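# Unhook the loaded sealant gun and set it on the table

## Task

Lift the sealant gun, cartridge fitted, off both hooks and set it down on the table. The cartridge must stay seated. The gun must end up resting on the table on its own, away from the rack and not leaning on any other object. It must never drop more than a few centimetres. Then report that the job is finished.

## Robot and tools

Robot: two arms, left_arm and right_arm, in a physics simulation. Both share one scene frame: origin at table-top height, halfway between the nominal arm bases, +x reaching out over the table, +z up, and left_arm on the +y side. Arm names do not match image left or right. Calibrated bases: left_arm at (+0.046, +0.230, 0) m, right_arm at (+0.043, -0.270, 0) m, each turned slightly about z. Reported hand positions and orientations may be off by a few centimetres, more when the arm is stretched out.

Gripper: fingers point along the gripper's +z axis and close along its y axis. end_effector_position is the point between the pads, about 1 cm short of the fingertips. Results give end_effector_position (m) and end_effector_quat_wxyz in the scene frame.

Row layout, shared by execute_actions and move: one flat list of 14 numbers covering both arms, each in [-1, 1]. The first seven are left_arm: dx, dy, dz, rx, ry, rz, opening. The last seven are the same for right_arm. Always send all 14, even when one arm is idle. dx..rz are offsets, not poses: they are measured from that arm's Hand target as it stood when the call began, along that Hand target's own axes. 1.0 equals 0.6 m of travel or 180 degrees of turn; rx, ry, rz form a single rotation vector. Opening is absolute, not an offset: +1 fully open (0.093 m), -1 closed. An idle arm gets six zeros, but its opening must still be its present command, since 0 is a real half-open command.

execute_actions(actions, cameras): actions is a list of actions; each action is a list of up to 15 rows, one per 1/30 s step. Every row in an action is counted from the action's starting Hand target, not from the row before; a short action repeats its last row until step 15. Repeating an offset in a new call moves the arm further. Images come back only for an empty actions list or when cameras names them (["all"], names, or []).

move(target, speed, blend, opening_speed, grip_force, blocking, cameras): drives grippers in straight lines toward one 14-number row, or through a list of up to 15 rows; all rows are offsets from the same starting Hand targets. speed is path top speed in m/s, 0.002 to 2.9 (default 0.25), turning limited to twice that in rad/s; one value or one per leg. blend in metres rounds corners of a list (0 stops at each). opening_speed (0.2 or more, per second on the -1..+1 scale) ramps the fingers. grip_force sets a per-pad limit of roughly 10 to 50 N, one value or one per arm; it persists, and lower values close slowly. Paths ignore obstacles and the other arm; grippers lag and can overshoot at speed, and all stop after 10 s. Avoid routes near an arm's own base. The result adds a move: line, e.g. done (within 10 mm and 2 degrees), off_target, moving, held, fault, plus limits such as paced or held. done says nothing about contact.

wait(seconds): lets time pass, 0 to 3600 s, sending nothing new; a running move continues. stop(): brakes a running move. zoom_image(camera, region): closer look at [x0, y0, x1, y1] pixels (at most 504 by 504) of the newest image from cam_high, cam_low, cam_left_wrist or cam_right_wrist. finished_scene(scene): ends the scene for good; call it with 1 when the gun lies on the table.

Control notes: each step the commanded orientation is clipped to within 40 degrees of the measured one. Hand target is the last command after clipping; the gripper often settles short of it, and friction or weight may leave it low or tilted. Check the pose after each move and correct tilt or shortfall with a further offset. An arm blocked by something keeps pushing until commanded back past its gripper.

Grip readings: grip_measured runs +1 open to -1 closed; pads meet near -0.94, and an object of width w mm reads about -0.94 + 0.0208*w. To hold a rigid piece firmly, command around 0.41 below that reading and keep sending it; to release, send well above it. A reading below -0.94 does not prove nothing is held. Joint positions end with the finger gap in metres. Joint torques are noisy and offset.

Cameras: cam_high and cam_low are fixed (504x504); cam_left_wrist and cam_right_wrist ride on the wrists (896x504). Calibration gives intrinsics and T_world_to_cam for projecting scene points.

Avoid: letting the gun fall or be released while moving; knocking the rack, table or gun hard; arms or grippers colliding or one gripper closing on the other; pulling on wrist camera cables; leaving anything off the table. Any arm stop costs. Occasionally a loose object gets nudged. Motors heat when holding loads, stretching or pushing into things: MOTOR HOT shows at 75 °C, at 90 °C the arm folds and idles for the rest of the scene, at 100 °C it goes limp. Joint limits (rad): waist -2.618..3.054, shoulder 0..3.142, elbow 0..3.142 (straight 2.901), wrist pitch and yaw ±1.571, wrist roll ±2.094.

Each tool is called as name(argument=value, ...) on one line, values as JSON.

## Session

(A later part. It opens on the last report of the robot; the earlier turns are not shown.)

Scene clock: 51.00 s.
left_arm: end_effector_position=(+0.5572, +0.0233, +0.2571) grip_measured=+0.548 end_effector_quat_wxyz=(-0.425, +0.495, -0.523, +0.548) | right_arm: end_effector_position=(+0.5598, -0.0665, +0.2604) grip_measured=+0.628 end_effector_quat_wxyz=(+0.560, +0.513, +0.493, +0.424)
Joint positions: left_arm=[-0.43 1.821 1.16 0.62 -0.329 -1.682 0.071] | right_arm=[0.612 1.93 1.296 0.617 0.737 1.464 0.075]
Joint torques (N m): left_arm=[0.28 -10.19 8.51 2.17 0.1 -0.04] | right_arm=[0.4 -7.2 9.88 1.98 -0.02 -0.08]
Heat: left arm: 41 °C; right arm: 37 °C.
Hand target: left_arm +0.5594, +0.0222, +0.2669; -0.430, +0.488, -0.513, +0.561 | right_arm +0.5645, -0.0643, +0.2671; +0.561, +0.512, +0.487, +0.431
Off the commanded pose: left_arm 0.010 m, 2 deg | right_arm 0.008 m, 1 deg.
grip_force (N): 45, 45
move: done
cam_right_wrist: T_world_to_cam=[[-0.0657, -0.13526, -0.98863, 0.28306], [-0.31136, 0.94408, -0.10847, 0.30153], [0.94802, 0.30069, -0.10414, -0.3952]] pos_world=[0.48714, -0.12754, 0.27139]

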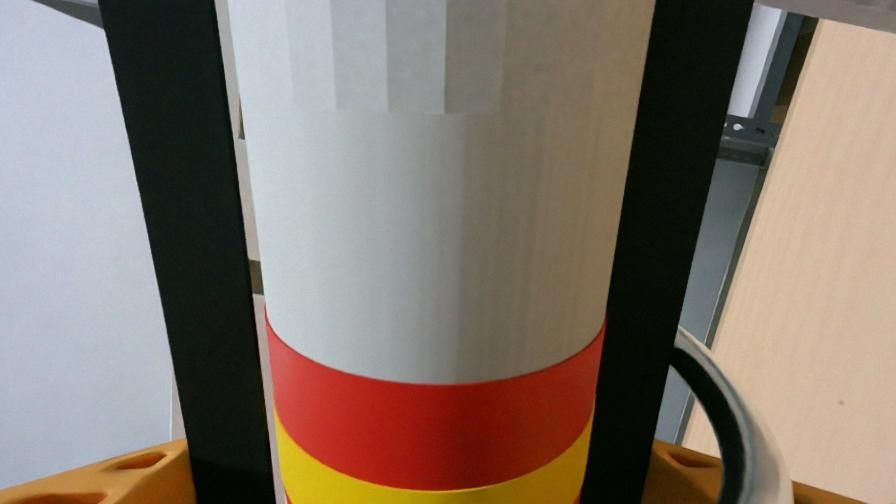

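move(target=[0,-0.05,0,0,0,0,0.1,0,0.05,0,0,0,0,0.1], speed=0.1, cameras=[])

move(target=[0,-0.05,0,0,0,0,0.1,0,0.05,0,0,0,0,0.1], speed=0.1, cameras=["cam_low","cam_high","cam_left_wrist"])

Scene clock: 52.30 s.
left_arm: end_effector_position=(+0.5601, +0.0248, +0.2574) grip_measured=+0.548 end_effector_quat_wxyz=(-0.416, +0.508, -0.533, +0.534) | right_arm: end_effector_position=(+0.5637, -0.0643, +0.2616) grip_measured=+0.626 end_effector_quat_wxyz=(+0.549, +0.523, +0.506, +0.411)
Joint positions: left_arm=[-0.425 1.813 1.201 0.524 -0.329 -1.699 0.071] | right_arm=[0.611 1.93 1.354 0.496 0.738 1.498 0.075]
Joint torques (N m): left_arm=[0.47 -14.26 10.66 2.03 0.16 0.15] | right_arm=[0.76 -9.98 11.95 2.13 0.15 -0.48]
Heat: left arm: 42 °C; right arm: 37 °C.
Hand target: left_arm +0.5599, +0.0253, +0.2968; -0.430, +0.488, -0.513, +0.561 | right_arm +0.5649, -0.0612, +0.2968; +0.562, +0.512, +0.487, +0.430
Off the commanded pose: left_arm 0.039 m, 5 deg | right_arm 0.035 m, 4 deg.
grip_force (N): 45, 45
move: off_target (left_arm, right_arm)

Scene clock: 53.30 s.
left_arm: end_effector_position=(+0.5618, +0.0298, +0.2617) grip_measured=+0.548 end_effector_quat_wxyz=(-0.399, +0.531, -0.536, +0.522) | right_arm: end_effector_position=(+0.5664, -0.0588, +0.2683) grip_measured=+0.626 end_effector_quat_wxyz=(+0.540, +0.526, +0.527, +0.391)
Joint positions: left_arm=[-0.415 1.796 1.252 0.398 -0.328 -1.746 0.071] | right_arm=[0.617 1.93 1.439 0.341 0.738 1.513 0.075]
Joint torques (N m): left_arm=[0.2 -16.46 12.66 2.19 0.15 0.62] | right_arm=[0.91 -11.88 12.46 2.57 0.25 -0.59]
Motor temperatures (°C): left_arm=[26 37 41 42 25 24 26] | right_arm=[23 32 37 33 26 22 25]
Heat: left arm: 42 °C; right arm: 37 °C.
Hand target: left_arm +0.5604, +0.0285, +0.3265; -0.430, +0.488, -0.513, +0.561 | right_arm +0.5654, -0.0580, +0.3268; +0.561, +0.512, +0.487, +0.431
Off the commanded pose: left_arm 0.065 m, 8 deg | right_arm 0.058 m, 7 deg.
grip_force (N): 45, 45
move: off_target (left_arm, right_arm)
cam_left_wrist: T_world_to_cam=[[0.18143, 0.10226, 0.97807, -0.35891], [-0.47186, -0.86356, 0.17782, 0.287], [0.86281, -0.49377, -0.10842, -0.35564]] pos_world=[0.50739, 0.10894, 0.26145]
Images, in order (width x height): cam_high 504x504, cam_low 504x504, cam_left_wrist 896x504.

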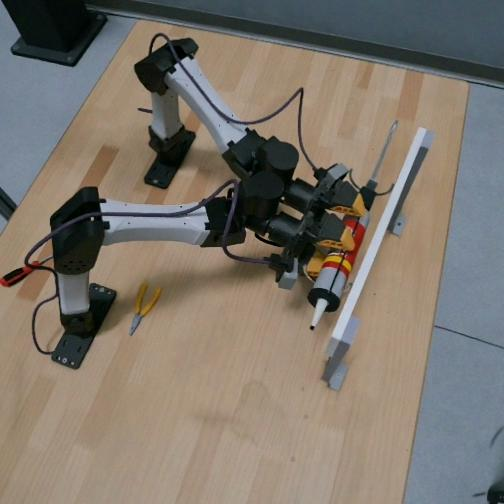

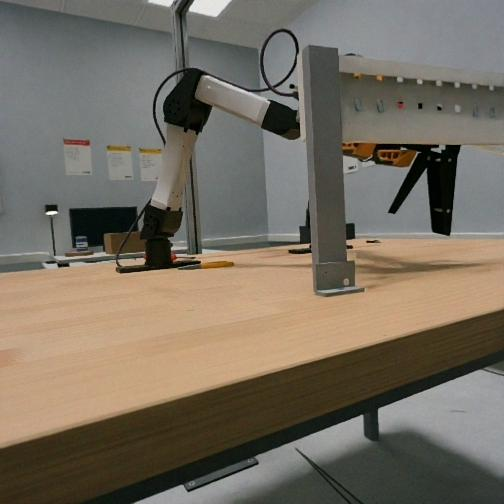

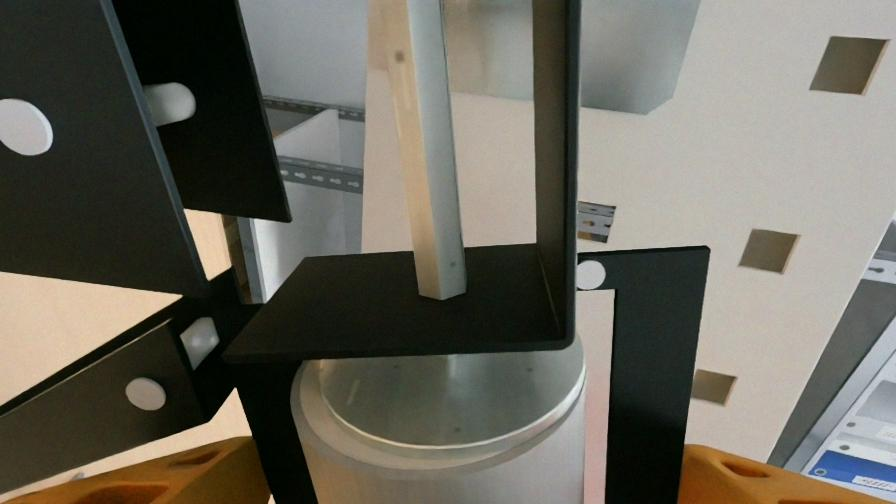

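move(target=[0.006,-0.05,-0.006,0.04,0,0,0.1,-0.006,0.05,-0.006,-0.04,0,0,0.1], speed=0.1, cameras=["cam_low","cam_high","cam_right_wrist"])

Scene clock: 67.53 s.
left_arm: end_effector_position=(+0.5624, +0.0304, +0.2869) grip_measured=+0.548 end_effector_quat_wxyz=(-0.414, +0.516, -0.507, +0.553) | right_arm: end_effector_position=(+0.5667, -0.0580, +0.2973) grip_measured=+0.626 end_effector_quat_wxyz=(+0.571, +0.496, +0.510, +0.408)
Joint positions: left_arm=[-0.415 1.787 1.253 0.485 -0.333 -1.739 0.071] | right_arm=[0.618 1.921 1.439 0.464 0.738 1.405 0.075]
Joint torques (N m): left_arm=[-0.51 -16.09 12 2.57 -0.05 0.92] | right_arm=[0.65 -11.7 9.96 3.19 -0.02 -0.59]
Motor temperatures (°C): left_arm=[26 47 45 43 25 24 26] | right_arm=[23 37 38 34 26 22 26]
Heat: left arm: 47 °C; right arm: 38 °C.
Hand target: left_arm +0.5569, +0.0286, +0.3568; -0.460, +0.460, -0.477, +0.592 | right_arm +0.5617, -0.0578, +0.3569; +0.593, +0.476, +0.459, +0.460
Off the commanded pose: left_arm 0.070 m, 10 deg | right_arm 0.060 m, 9 deg.
grip_force (N): 45, 45
move: off_target (left_arm, right_arm)
cam_right_wrist: T_world_to_cam=[[-0.07452, -0.19417, -0.97813, 0.31961], [-0.3188, 0.93403, -0.16113, 0.3189], [0.94489, 0.29982, -0.1315, -0.39059]] pos_world=[0.49455, -0.1187, 0.31264]
Images, in order (width x height): cam_high 504x504, cam_low 504x504, cam_right_wrist 896x504.

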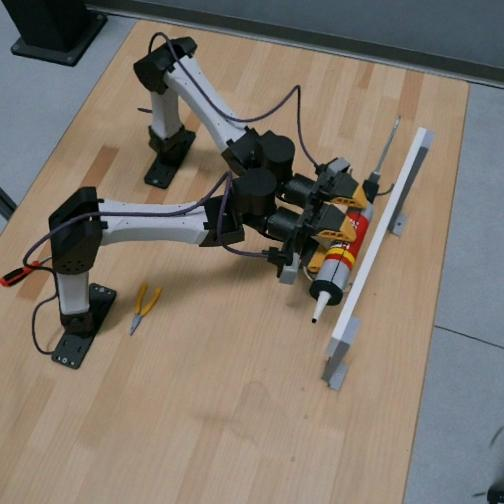

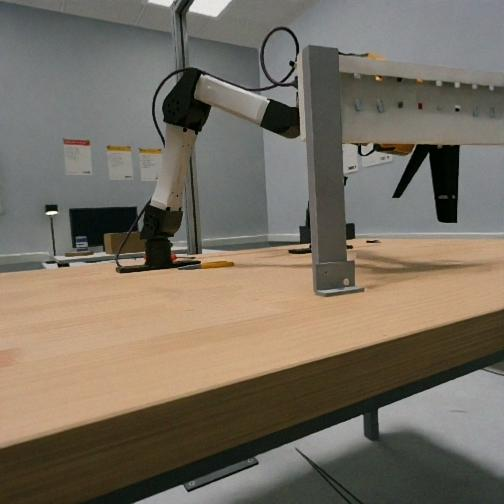

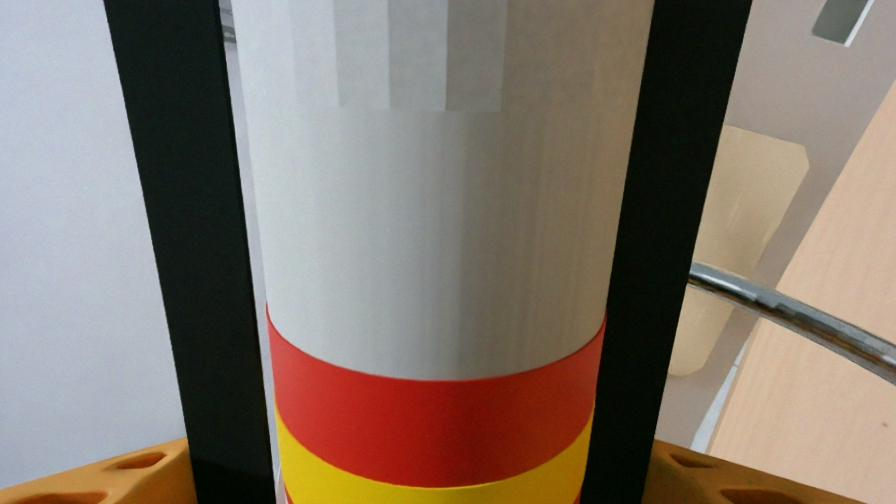

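move(target=[0,-0.055,-0.004,0,0,0,0.1,0,0.035,-0.004,0,0,0,0.1], speed=0.1, cameras=["cam_low","cam_high","cam_right_wrist","cam_left_wrist"])

Scene clock: 68.97 s.
left_arm: end_effector_position=(+0.5575, +0.0332, +0.3114) grip_measured=+0.548 end_effector_quat_wxyz=(-0.422, +0.509, -0.510, +0.551) | right_arm: end_effector_position=(+0.5627, -0.0561, +0.3191) grip_measured=+0.626 end_effector_quat_wxyz=(+0.570, +0.495, +0.504, +0.419)
Joint positions: left_arm=[-0.415 1.745 1.294 0.412 -0.335 -1.714 0.071] | right_arm=[0.625 1.895 1.476 0.421 0.737 1.409 0.075]
Joint torques (N m): left_arm=[-0.24 -16.4 14.45 2.2 0.06 0.71] | right_arm=[1.03 -11.07 11.95 2.87 0.07 -0.72]
Heat: left arm: 48 °C; right arm: 38 °C.
Hand target: left_arm +0.5510, +0.0331, +0.3890; -0.460, +0.460, -0.476, +0.592 | right_arm +0.5571, -0.0549, +0.3773; +0.593, +0.476, +0.459, +0.460
Off the commanded pose: left_arm 0.078 m, 9 deg | right_arm 0.058 m, 8 deg.
grip_force (N): 45, 45
move: off_target (left_arm, right_arm)
cam_left_wrist: T_world_to_cam=[[0.08329, 0.11853, 0.98945, -0.35643], [-0.48437, -0.86291, 0.14414, 0.29656], [0.87089, -0.49127, -0.01446, -0.37882]] pos_world=[0.50324, 0.11205, 0.30444]
cam_right_wrist: T_world_to_cam=[[-0.05607, -0.17922, -0.98221, 0.33272], [-0.32284, 0.93416, -0.15202, 0.31878], [0.94479, 0.30858, -0.11024, -0.39073]] pos_world=[0.49073, -0.11759, 0.33219]

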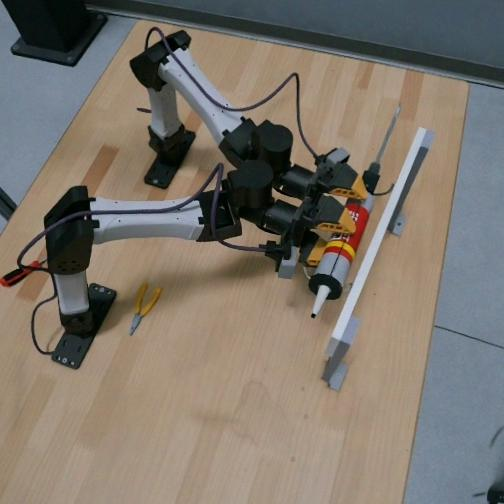

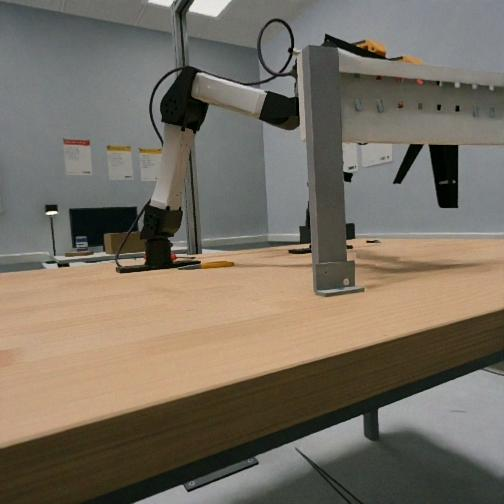

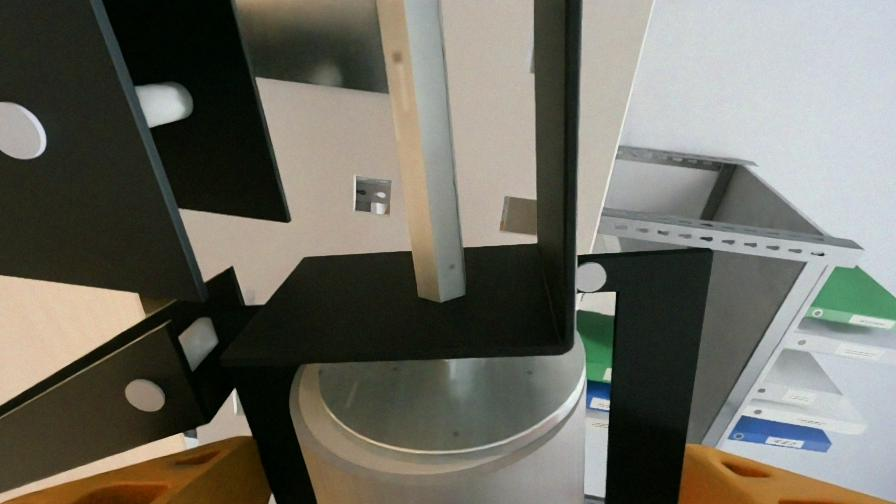

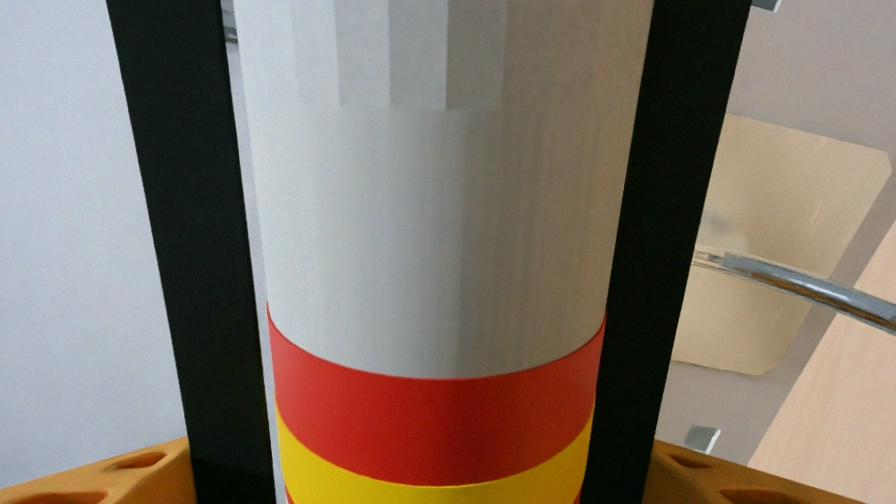

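zoom_image(camera="cam_high", region=[290, 90, 450, 330])

Scaled by 2.100 from the camera's image (finer frame: 720x720).

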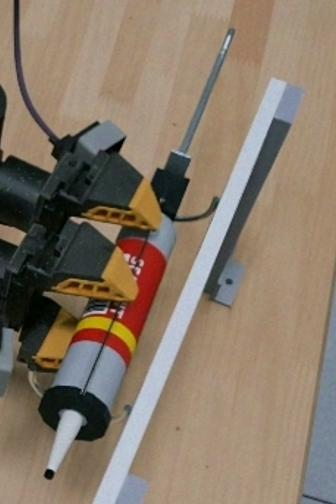

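move(target=[0,-0.025,-0.15,0,0,0,0.1,0,0.025,-0.15,0,0,0,0.1], speed=0.12, cameras=["cam_low","cam_high"])

Scene clock: 71.00 s.
left_arm: end_effector_position=(+0.4735, +0.0451, +0.3488) grip_measured=+0.548 end_effector_quat_wxyz=(-0.435, +0.492, -0.502, +0.563) | right_arm: end_effector_position=(+0.4765, -0.0440, +0.3563) grip_measured=+0.626 end_effector_quat_wxyz=(+0.586, +0.492, +0.479, +0.430)
Joint positions: left_arm=[-0.502 1.427 1.072 0.37 -0.417 -1.683 0.071] | right_arm=[0.79 1.67 1.286 0.476 0.922 1.358 0.075]
Joint torques (N m): left_arm=[-0.62 -12.3 9.96 2.27 0 0.51] | right_arm=[1.72 -8.29 6.72 2.76 -0.17 -0.63]
Heat: left arm: 48 °C; right arm: 38 °C.
Hand target: left_arm +0.4611, +0.0477, +0.3927; -0.460, +0.460, -0.476, +0.592 | right_arm +0.4671, -0.0403, +0.3808; +0.593, +0.476, +0.459, +0.460
Off the commanded pose: left_arm 0.046 m, 6 deg | right_arm 0.026 m, 5 deg.
grip_force (N): 45, 45
move: off_target (left_arm, right_arm)
Images, in order (width x height): cam_high 504x504, cam_low 504x504.

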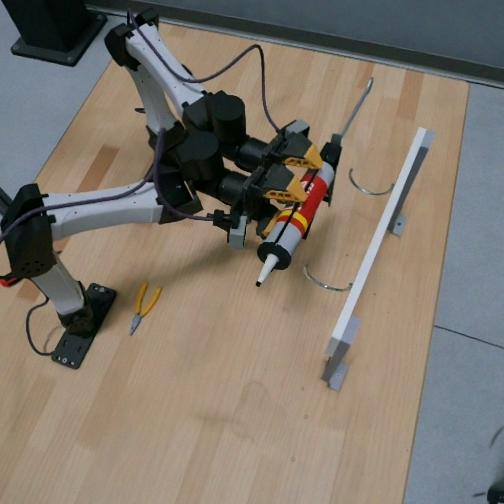

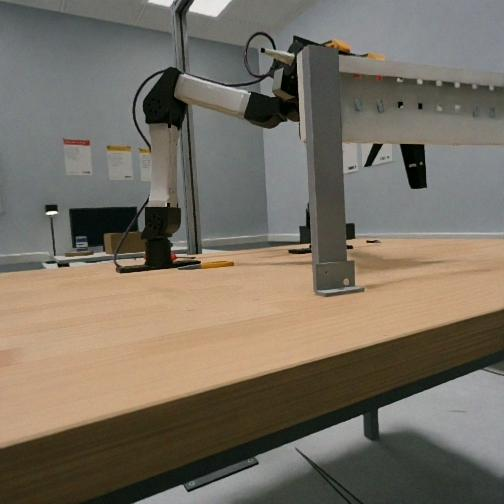

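move(target=[0,0,0,0,0.055,0,0.1,0,0,0,0,0.055,0,0.1], speed=0.1, cameras=["cam_high","cam_left_wrist","cam_right_wrist"])

Scene clock: 76.70 s.
left_arm: end_effector_position=(+0.4696, +0.0433, +0.3427) grip_measured=+0.548 end_effector_quat_wxyz=(+0.385, -0.454, +0.545, -0.590) | right_arm: end_effector_position=(+0.4773, -0.0475, +0.3504) grip_measured=+0.626 end_effector_quat_wxyz=(+0.552, +0.466, +0.518, +0.459)
Joint positions: left_arm=[-0.428 1.387 1.033 0.347 -0.182 -1.689 0.071] | right_arm=[0.742 1.601 1.221 0.422 0.749 1.398 0.075]
Joint torques (N m): left_arm=[0.72 -11.45 9.84 2.68 0.35 0.51] | right_arm=[1.05 -9.39 7.27 2.52 -0.66 -0.57]
Heat: left arm: 48 °C; right arm: 38 °C.
Hand target: left_arm +0.4611, +0.0477, +0.3926; +0.417, -0.407, +0.514, -0.629 | right_arm +0.4672, -0.0403, +0.3808; +0.551, +0.435, +0.508, +0.500
Off the commanded pose: left_arm 0.051 m, 9 deg | right_arm 0.033 m, 6 deg.
grip_force (N): 45, 45
move: off_target (left_arm, right_arm)
cam_left_wrist: T_world_to_cam=[[0.06892, 0.09886, 0.99271, -0.37474], [-0.62477, -0.7715, 0.12021, 0.32826], [0.77776, -0.6285, 0.00859, -0.2551]] pos_world=[0.42932, 0.12997, 0.33475]
cam_right_wrist: T_world_to_cam=[[-0.0074, -0.16884, -0.98562, 0.33877], [-0.41489, 0.89732, -0.1506, 0.3296], [0.90984, 0.4078, -0.07669, -0.29961]] pos_world=[0.41185, -0.11638, 0.36056]

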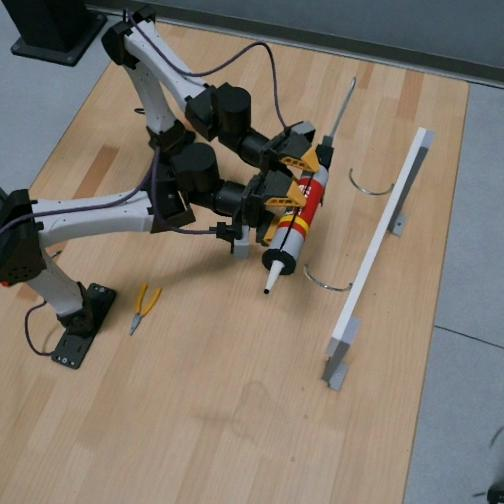

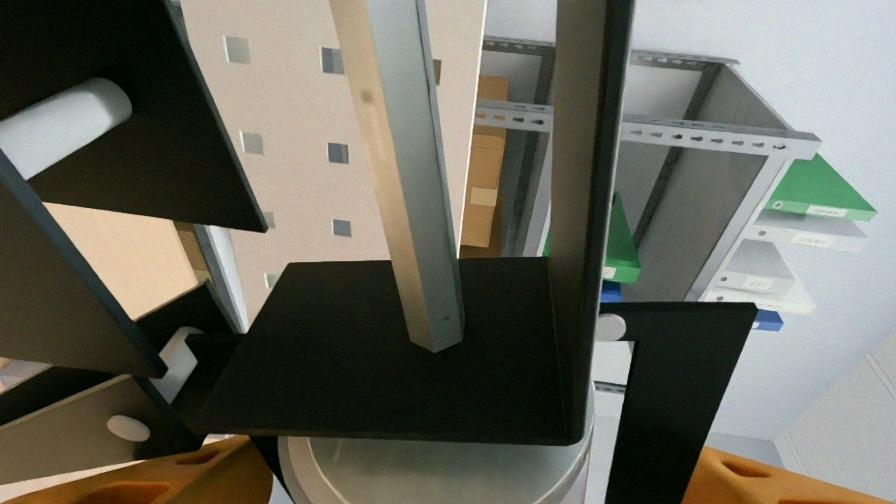

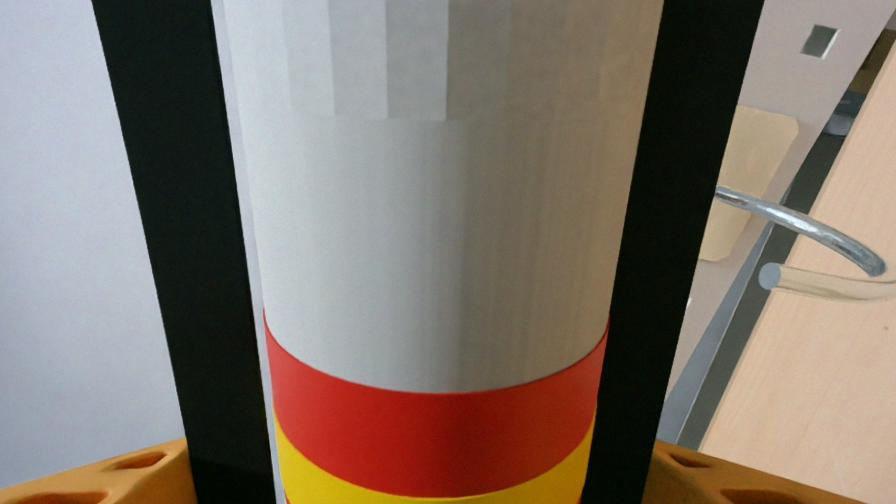

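move(target=[0.034,0,-0.006,-0.161,0,-0.043,0.1,-0.030,0,-0.017,0.166,0,0.013,0.1], speed=0.12, cameras=["cam_high","cam_low","cam_left_wrist"])

Scene clock: 81.33 s.
left_arm: end_effector_position=(+0.4425, +0.0327, +0.3463) grip_measured=+0.548 end_effector_quat_wxyz=(-0.225, +0.568, -0.645, +0.460) | right_arm: end_effector_position=(+0.4545, -0.0585, +0.3482) grip_measured=+0.626 end_effector_quat_wxyz=(+0.393, +0.582, +0.630, +0.331)
Joint positions: left_arm=[-0.443 1.468 1.574 -0.604 -0.09 -1.886 0.071] | right_arm=[0.724 1.681 1.827 -0.773 0.637 1.852 0.075]
Joint torques (N m): left_arm=[0.2 -8.1 13.29 2.34 -0.06 0.41] | right_arm=[0.31 -7.12 11.81 2.15 0.44 -0.49]
Heat: left arm: 47 °C; right arm: 38 °C.
Hand target: left_arm +0.4511, +0.0296, +0.3940; +0.259, -0.532, +0.627, -0.507 | right_arm +0.4573, -0.0584, +0.3820; +0.410, +0.572, +0.611, +0.363
Off the commanded pose: left_arm 0.048 m, 8 deg | right_arm 0.034 m, 5 deg.
grip_force (N): 45, 45
move: off_target (left_arm, right_arm)
cam_left_wrist: T_world_to_cam=[[0.54843, 0.05563, 0.83435, -0.53141], [-0.53189, -0.7467, 0.39941, 0.16419], [0.64523, -0.66283, -0.37992, -0.04637]] pos_world=[0.40869, 0.12143, 0.36018]

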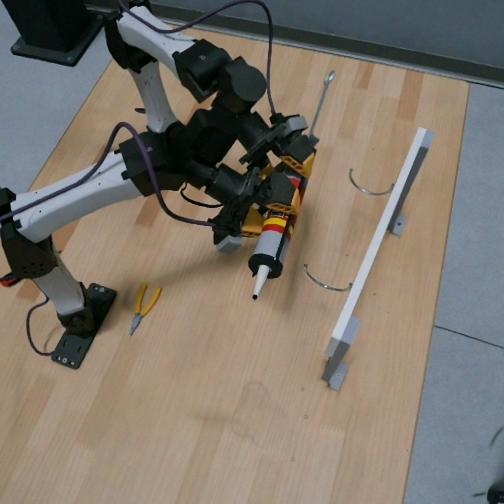

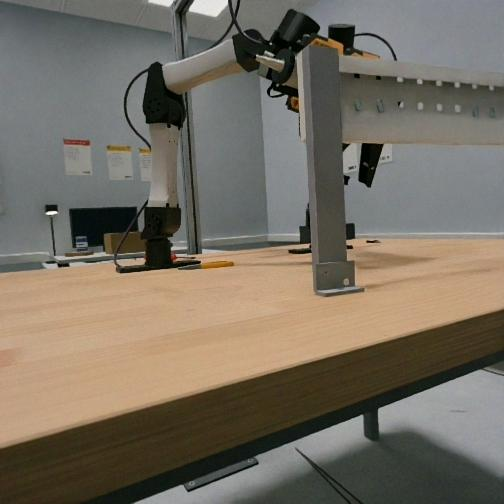

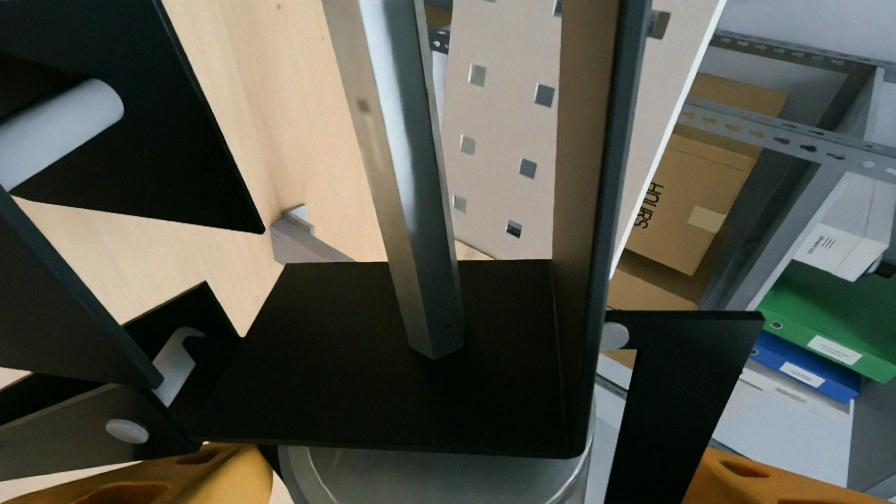

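move(target=[-0.031,0.113,0.0635,-0.133,0,-0.040,0.1,0.0147,-0.116,0.0627,0.139,0,0,0.1], speed=0.12, cameras=["cam_high","cam_low"])

Scene clock: 84.83 s.
left_arm: end_effector_position=(+0.4485, +0.0309, +0.2790) grip_measured=+0.548 end_effector_quat_wxyz=(-0.088, +0.635, -0.691, +0.333) | right_arm: end_effector_position=(+0.4578, -0.0586, +0.2795) grip_measured=+0.625 end_effector_quat_wxyz=(+0.265, +0.653, +0.684, +0.190)
Joint positions: left_arm=[-0.372 1.715 1.837 -0.996 0.093 -1.945 0.071] | right_arm=[0.658 1.998 2.266 -1.327 0.443 2.034 0.075]
Joint torques (N m): left_arm=[0.91 -10.15 12.51 1.78 0.21 0.16] | right_arm=[0.09 -8.38 10.4 1.54 0.42 -0.33]
Heat: left arm: 48 °C; right arm: 39 °C.
Hand target: left_arm +0.4622, +0.0277, +0.3147; -0.111, +0.612, -0.684, +0.381 | right_arm +0.4637, -0.0563, +0.3026; +0.276, +0.647, +0.675, +0.222
Off the commanded pose: left_arm 0.039 m, 7 deg | right_arm 0.024 m, 4 deg.
grip_force (N): 45, 45
move: off_target (left_arm, right_arm)

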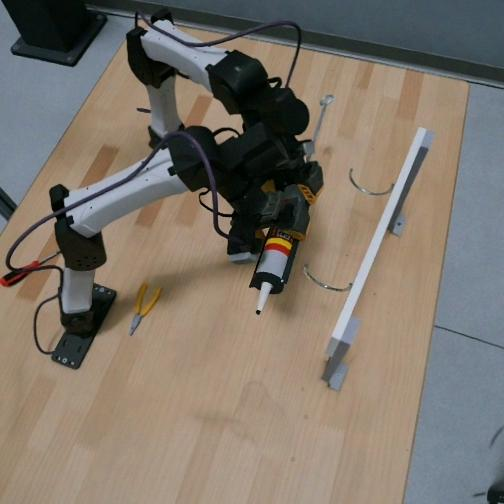

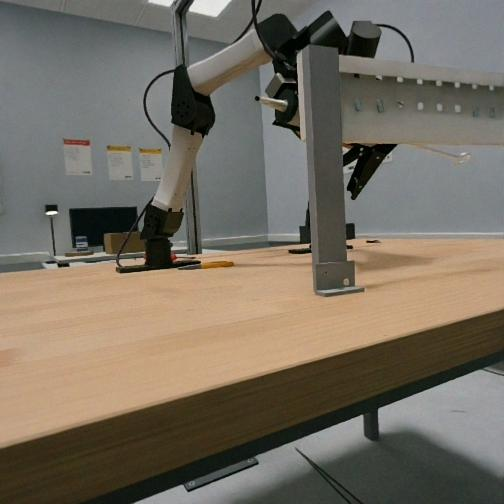

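move(target=[0.056,0.043,0.057,0.014,-0.029,-0.030,0.1,-0.070,-0.030,0.048,-0.004,0.029,-0.033,0.1], speed=0.1, cameras=["cam_high","cam_low"])

Scene clock: 87.03 s.
left_arm: end_effector_position=(+0.4450, +0.0305, +0.2657) grip_measured=+0.548 end_effector_quat_wxyz=(-0.078, +0.650, -0.688, +0.313) | right_arm: end_effector_position=(+0.4591, -0.0613, +0.2641) grip_measured=+0.625 end_effector_quat_wxyz=(+0.244, +0.651, +0.694, +0.187)
Joint positions: left_arm=[-0.378 1.727 1.823 -1.015 0.085 -1.973 0.071] | right_arm=[0.633 1.975 2.183 -1.277 0.387 2.008 0.075]
Joint velocities: left_arm=[0.007 -0.017 -0.046 -0.095 -0.022 -0.051 0] | right_arm=[within noise]
Joint torques (N m): left_arm=[0.44 -10.61 8.24 1.47 0.16 0.11] | right_arm=[-0.27 -12.03 6.23 1.78 0.64 -0.53]
Heat: left arm: 47 °C; right arm: 39 °C.
Hand target: left_arm +0.4480, +0.0299, +0.2789; -0.087, +0.637, -0.690, +0.333 (not the last commanded pose) | right_arm +0.4642, -0.0669, +0.2959; +0.273, +0.637, +0.685, +0.226 (not the last commanded pose)
Off the commanded pose: left_arm 0.053 m, 11 deg | right_arm 0.042 m, 9 deg.
grip_force (N): 45, 45
move: held (left_arm; a check stopped the path), off_target (right_arm; braked when a check withheld steps of left_arm); limits=held
pose unreachable (left arm): on one or more control steps of this call, first in action 0 (counted from 0), this arm could not follow its commanded pose, so it was not sent that pose on those steps. It may still have moved: this result reports where it is.
cause: moving toward the commanded pose would bring a part of the arm too close to another arm (this arm's wrist (the part past joint 4) and the right arm's wrist (the part past joint 4), 8 mm apart when this arm was first held).

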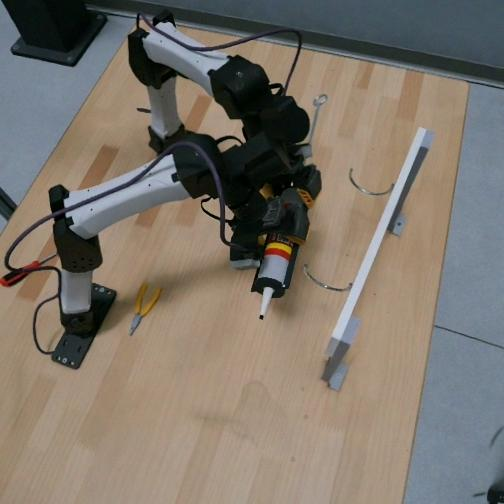

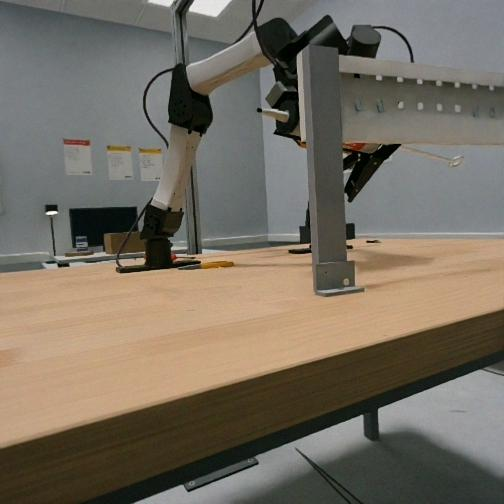

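move(target=[0,0,0,0,0,0,0.1,0,0,0,0,0.06,0,0.1], speed=0.1, cameras=["cam_high","cam_left_wrist","cam_right_wrist"])

Scene clock: 88.90 s.
left_arm: end_effector_position=(+0.4441, +0.0296, +0.2654) grip_measured=+0.548 end_effector_quat_wxyz=(-0.075, +0.651, -0.687, +0.313) | right_arm: end_effector_position=(+0.4598, -0.0625, +0.2633) grip_measured=+0.625 end_effector_quat_wxyz=(+0.184, +0.631, +0.714, +0.241)
Joint positions: left_arm=[-0.38 1.727 1.823 -1.017 0.089 -1.98 0.071] | right_arm=[0.562 1.876 2.03 -1.136 0.191 1.92 0.075]
Joint torques (N m): left_arm=[0.49 -10.58 8.34 1.46 0.12 0.19] | right_arm=[-0.81 -11.7 6.79 1.98 0.26 -0.51]
Heat: left arm: 47 °C; right arm: 39 °C.
Hand target: left_arm +0.4480, +0.0298, +0.2789; -0.087, +0.637, -0.690, +0.333 | right_arm +0.4643, -0.0669, +0.2959; +0.208, +0.613, +0.707, +0.285
Off the commanded pose: left_arm 0.014 m, 3 deg | right_arm 0.033 m, 6 deg.
grip_force (N): 45, 45
move: off_target (right_arm)
cam_left_wrist: T_world_to_cam=[[0.8627, 0.03288, 0.50465, -0.51601], [-0.31198, -0.75077, 0.58225, 0.04897], [0.39801, -0.65975, -0.63743, 0.0979]] pos_world=[0.42147, 0.11832, 0.2943]
cam_right_wrist: T_world_to_cam=[[-0.82608, -0.11653, -0.55137, 0.51556], [-0.38569, 0.83026, 0.40237, 0.15948], [0.41089, 0.54505, -0.73081, 0.126]] pos_world=[0.43563, -0.14101, 0.31217]

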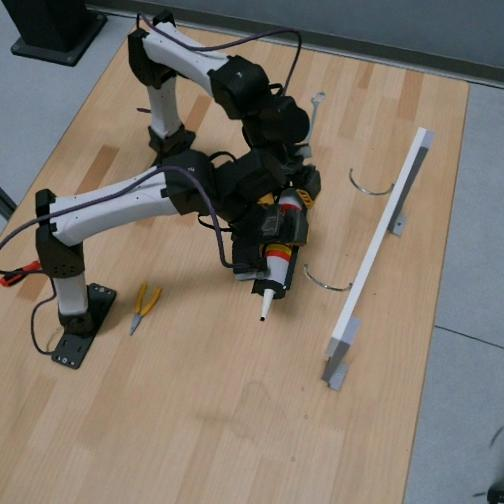

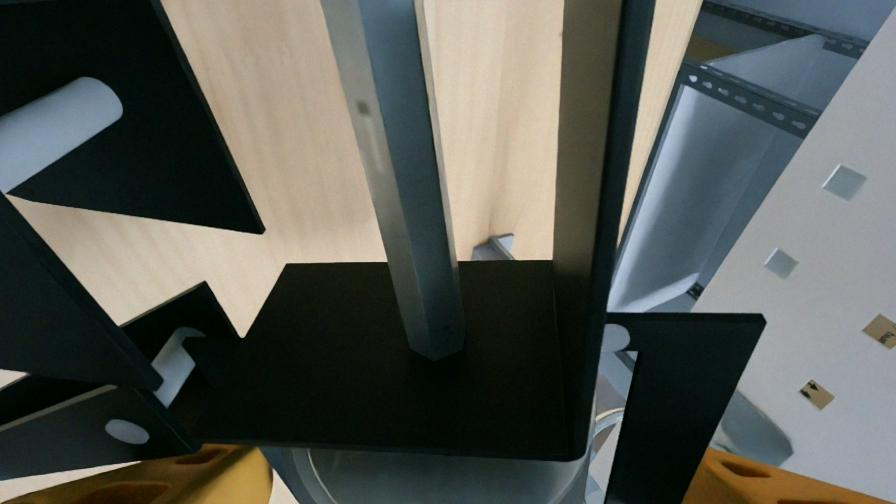

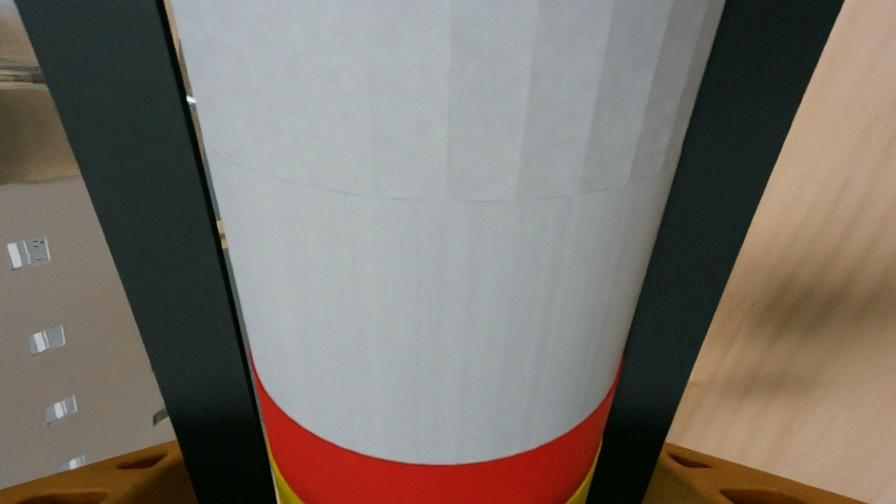

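move(target=[0.022,0.056,0.083,-0.0137,-0.0807,-0.0034,0.1,-0.057,-0.071,0.091,0.008,0.0805,0.0122,0.1], speed=0.1, cameras=["cam_high","cam_low"])

Scene clock: 92.93 s.
left_arm: end_effector_position=(+0.4415, -0.0056, +0.2068) grip_measured=+0.548 end_effector_quat_wxyz=(-0.128, +0.675, -0.690, +0.227) | right_arm: end_effector_position=(+0.4617, -0.0947, +0.1912) grip_measured=+0.625 end_effector_quat_wxyz=(+0.075, +0.616, +0.723, +0.303)
Joint positions: left_arm=[-0.541 1.862 1.823 -1.025 -0.155 -2.102 0.071] | right_arm=[0.366 1.735 1.548 -0.768 -0.168 1.801 0.075]
Joint torques (N m): left_arm=[-0.38 -11.81 10.51 0.86 -0.73 -0.12] | right_arm=[-1.58 -10.52 7.61 2.16 -0.32 -0.52]
Heat: left arm: 48 °C; right arm: 38 °C.
Hand target: left_arm +0.4452, -0.0009, +0.2257; -0.158, +0.679, -0.677, +0.235 | right_arm +0.4730, -0.0961, +0.2249; +0.103, +0.588, +0.719, +0.355
Off the commanded pose: left_arm 0.020 m, 4 deg | right_arm 0.036 m, 8 deg.
joint sent to its limit (left arm) — joint 6 (wrist roll), lower limit. The joint targets still meet the commanded pose.
grip_force (N): 45, 45
move: off_target (left_arm, right_arm)

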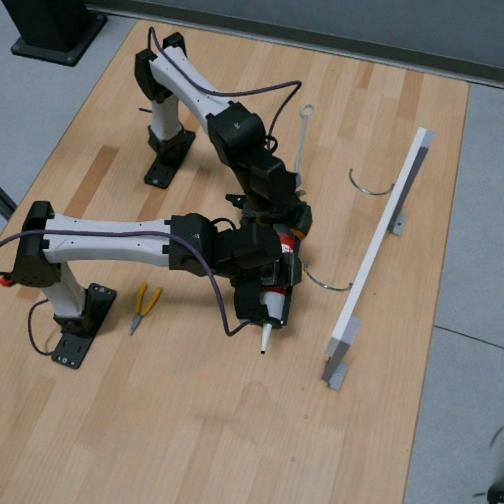

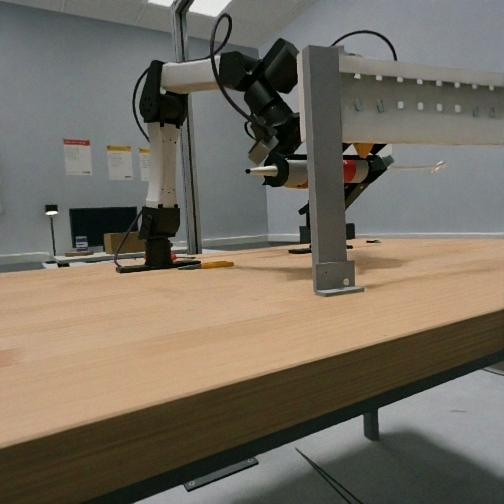

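move(target=[-0.0075,0.043,0.075,-0.0033,-0.0381,0.0436,0.1,-0.028,-0.074,0.081,-0.0204,0.0323,0.0436,0.1], speed=0.08, cameras=["cam_high","cam_low"])

zoom_image(camera="cam_low", region=[220, 130, 460, 300])

Scene clock: 95.90 s.
left_arm: end_effector_position=(+0.4404, -0.0079, +0.1602) grip_measured=+0.548 end_effector_quat_wxyz=(-0.182, +0.651, -0.717, +0.170) | right_arm: end_effector_position=(+0.4554, -0.0950, +0.1278) grip_measured=+0.625 end_effector_quat_wxyz=(+0.032, +0.634, +0.681, +0.364)
Joint positions: left_arm=[-0.594 1.921 1.736 -0.968 -0.289 -2.06 0.071] | right_arm=[0.324 1.691 1.178 -0.359 -0.295 1.901 0.075]
Joint torques (N m): left_arm=[0.35 -12.82 7.94 0.95 -0.76 0.11] | right_arm=[-0.9 -9.35 7.27 2.47 -0.23 -0.18]
Heat: left arm: 47 °C; right arm: 38 °C.
Hand target: left_arm +0.4475, -0.0020, +0.1738; +0.211, -0.645, +0.712, -0.179 | right_arm +0.4711, -0.0952, +0.1571; +0.061, +0.613, +0.670, +0.414
Off the commanded pose: left_arm 0.016 m, 4 deg | right_arm 0.033 m, 7 deg.
grip_force (N): 45, 45
move: off_target (left_arm, right_arm)

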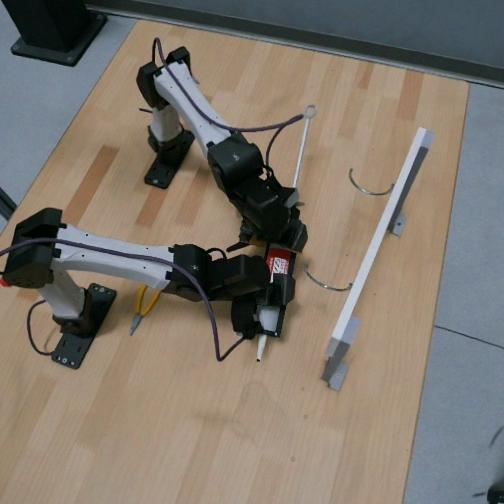

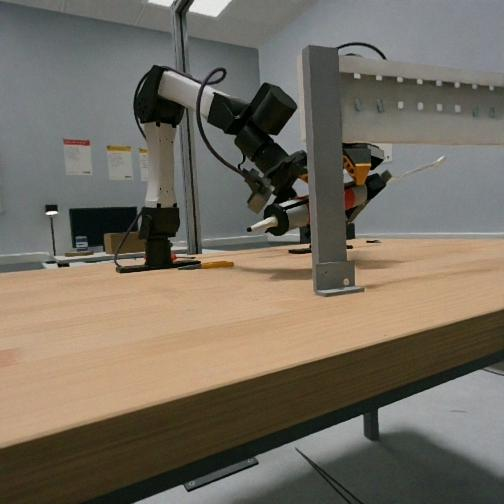

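Scaled by 2.100 from the camera's image (finer frame: 720x720).

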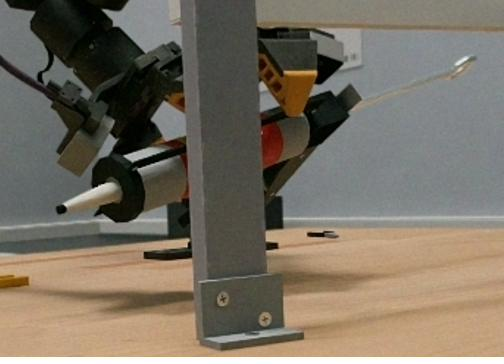

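move(target=[0.005,0.0395,0.0635,0,0,0,0.1,-0.032,-0.047,0.0487,0,0,0,0.1], speed=0.07, cameras=["cam_high","cam_low"])

zoom_image(camera="cam_low", region=[220, 130, 460, 300])

Scene clock: 97.90 s.
left_arm: end_effector_position=(+0.4386, -0.0131, +0.1186) grip_measured=+0.548 end_effector_quat_wxyz=(-0.179, +0.647, -0.720, +0.177) | right_arm: end_effector_position=(+0.4514, -0.0999, +0.0890) grip_measured=+0.625 end_effector_quat_wxyz=(+0.038, +0.638, +0.678, +0.363)
Joint positions: left_arm=[-0.603 1.921 1.568 -0.789 -0.283 -2.057 0.071] | right_arm=[0.321 1.72 1.048 -0.197 -0.281 1.903 0.075]
Joint torques (N m): left_arm=[1.07 -12.63 7.2 0.96 -0.82 0.09] | right_arm=[-0.66 -7.53 7.34 2.67 -0.32 -0.3]
Heat: left arm: 47 °C; right arm: 38 °C.
Hand target: left_arm +0.4476, -0.0018, +0.1288; +0.211, -0.645, +0.712, -0.179 | right_arm +0.4711, -0.0953, +0.1121; +0.061, +0.613, +0.670, +0.414
Off the commanded pose: left_arm 0.018 m, 4 deg | right_arm 0.031 m, 7 deg.
grip_force (N): 45, 45
move: off_target (left_arm, right_arm)

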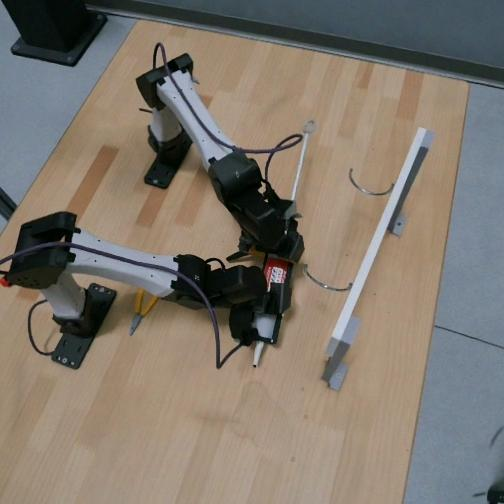

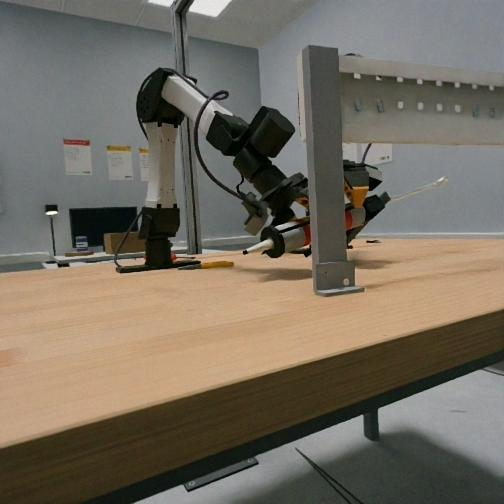

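Scaled by 2.100 from the camera's image (finer frame: 720x720).

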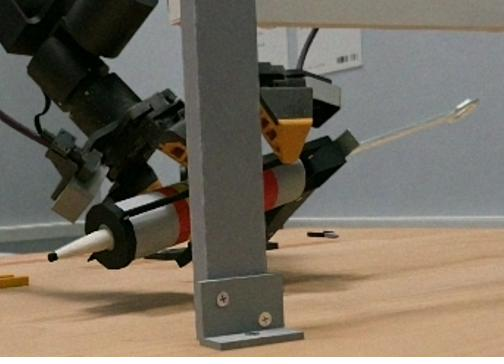

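move(target=[0.0017,0.0132,0.0212,0,0,0,0.1,-0.0107,-0.0158,0.0162,0,0,0,0.1], speed=0.05, cameras=["cam_low"])

zoom_image(camera="cam_low", region=[220, 170, 400, 300])

Scene clock: 99.23 s.
left_arm: end_effector_position=(+0.4389, -0.0131, +0.1068) grip_measured=+0.548 end_effector_quat_wxyz=(-0.181, +0.647, -0.719, +0.181) | right_arm: end_effector_position=(+0.4524, -0.0997, +0.0764) grip_measured=+0.625 end_effector_quat_wxyz=(+0.041, +0.635, +0.679, +0.366)
Joint positions: left_arm=[-0.603 1.921 1.517 -0.727 -0.285 -2.057 0.071] | right_arm=[0.321 1.742 1.014 -0.132 -0.281 1.899 0.075]
Joint torques (N m): left_arm=[1.1 -11.9 7.35 0.95 -0.78 0.1] | right_arm=[-0.8 -7.17 6.82 2.63 -0.37 -0.24]
Heat: left arm: 47 °C; right arm: 38 °C.
Hand target: left_arm +0.4476, -0.0018, +0.1139; +0.211, -0.645, +0.712, -0.179 | right_arm +0.4711, -0.0953, +0.0971; +0.061, +0.613, +0.670, +0.414
Off the commanded pose: left_arm 0.016 m, 3 deg | right_arm 0.028 m, 7 deg.
grip_force (N): 45, 45
move: off_target (left_arm, right_arm)

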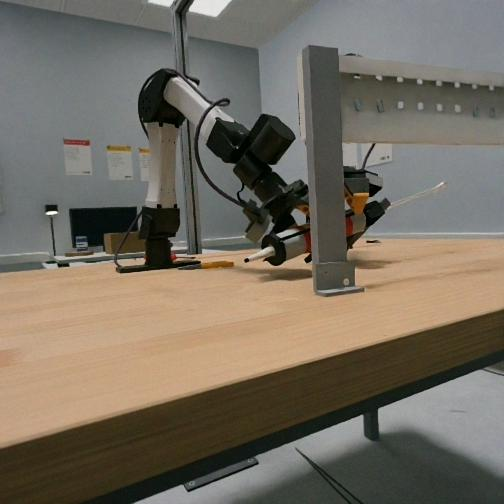

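Scaled by 2.800 from the camera's image (finer frame: 720x720).

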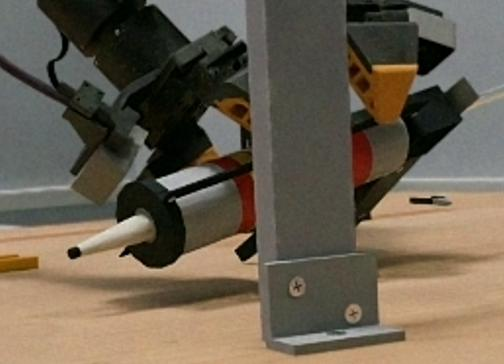

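move(target=[0.0013,0.0105,0.017,0,0,0,0.1,-0.0085,-0.0126,0.013,0,0,0,0.1], speed=0.05, cameras=["cam_low"])

zoom_image(camera="cam_low", region=[220, 170, 400, 300])

Scene clock: 100.13 s.
left_arm: end_effector_position=(+0.4388, -0.0129, +0.1037) grip_measured=+0.548 end_effector_quat_wxyz=(-0.181, +0.646, -0.719, +0.182) | right_arm: end_effector_position=(+0.4523, -0.0996, +0.0729) grip_measured=+0.625 end_effector_quat_wxyz=(+0.038, +0.634, +0.678, +0.370)
Joint positions: left_arm=[-0.603 1.921 1.503 -0.712 -0.285 -2.057 0.071] | right_arm=[0.317 1.749 1 -0.107 -0.293 1.899 0.075]
Joint torques (N m): left_arm=[1.09 -11 5.45 1.24 -0.79 0.08] | right_arm=[-0.36 -6.19 5.9 2.95 -0.21 -0.19]
Heat: left arm: 46 °C; right arm: 38 °C.
Hand target: left_arm +0.4476, -0.0017, +0.1018; +0.211, -0.645, +0.712, -0.179 | right_arm +0.4710, -0.0953, +0.0851; +0.061, +0.613, +0.670, +0.414
Off the commanded pose: left_arm 0.014 m, 3 deg | right_arm 0.023 m, 6 deg.
grip_force (N): 45, 45
move: off_target (left_arm, right_arm)

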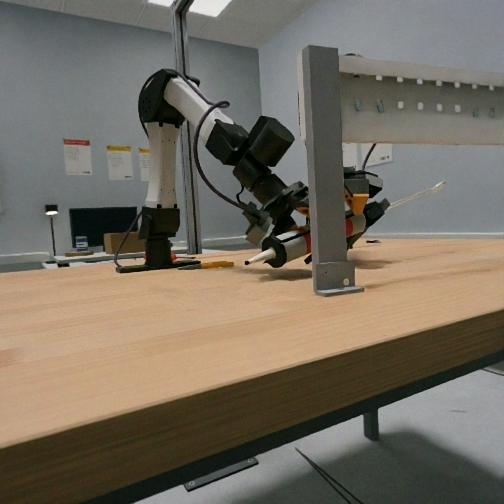

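Scaled by 2.800 from the camera's image (finer frame: 720x720).

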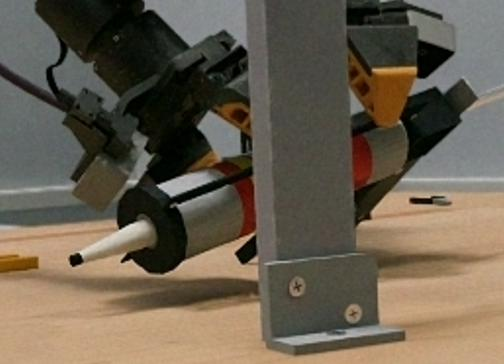

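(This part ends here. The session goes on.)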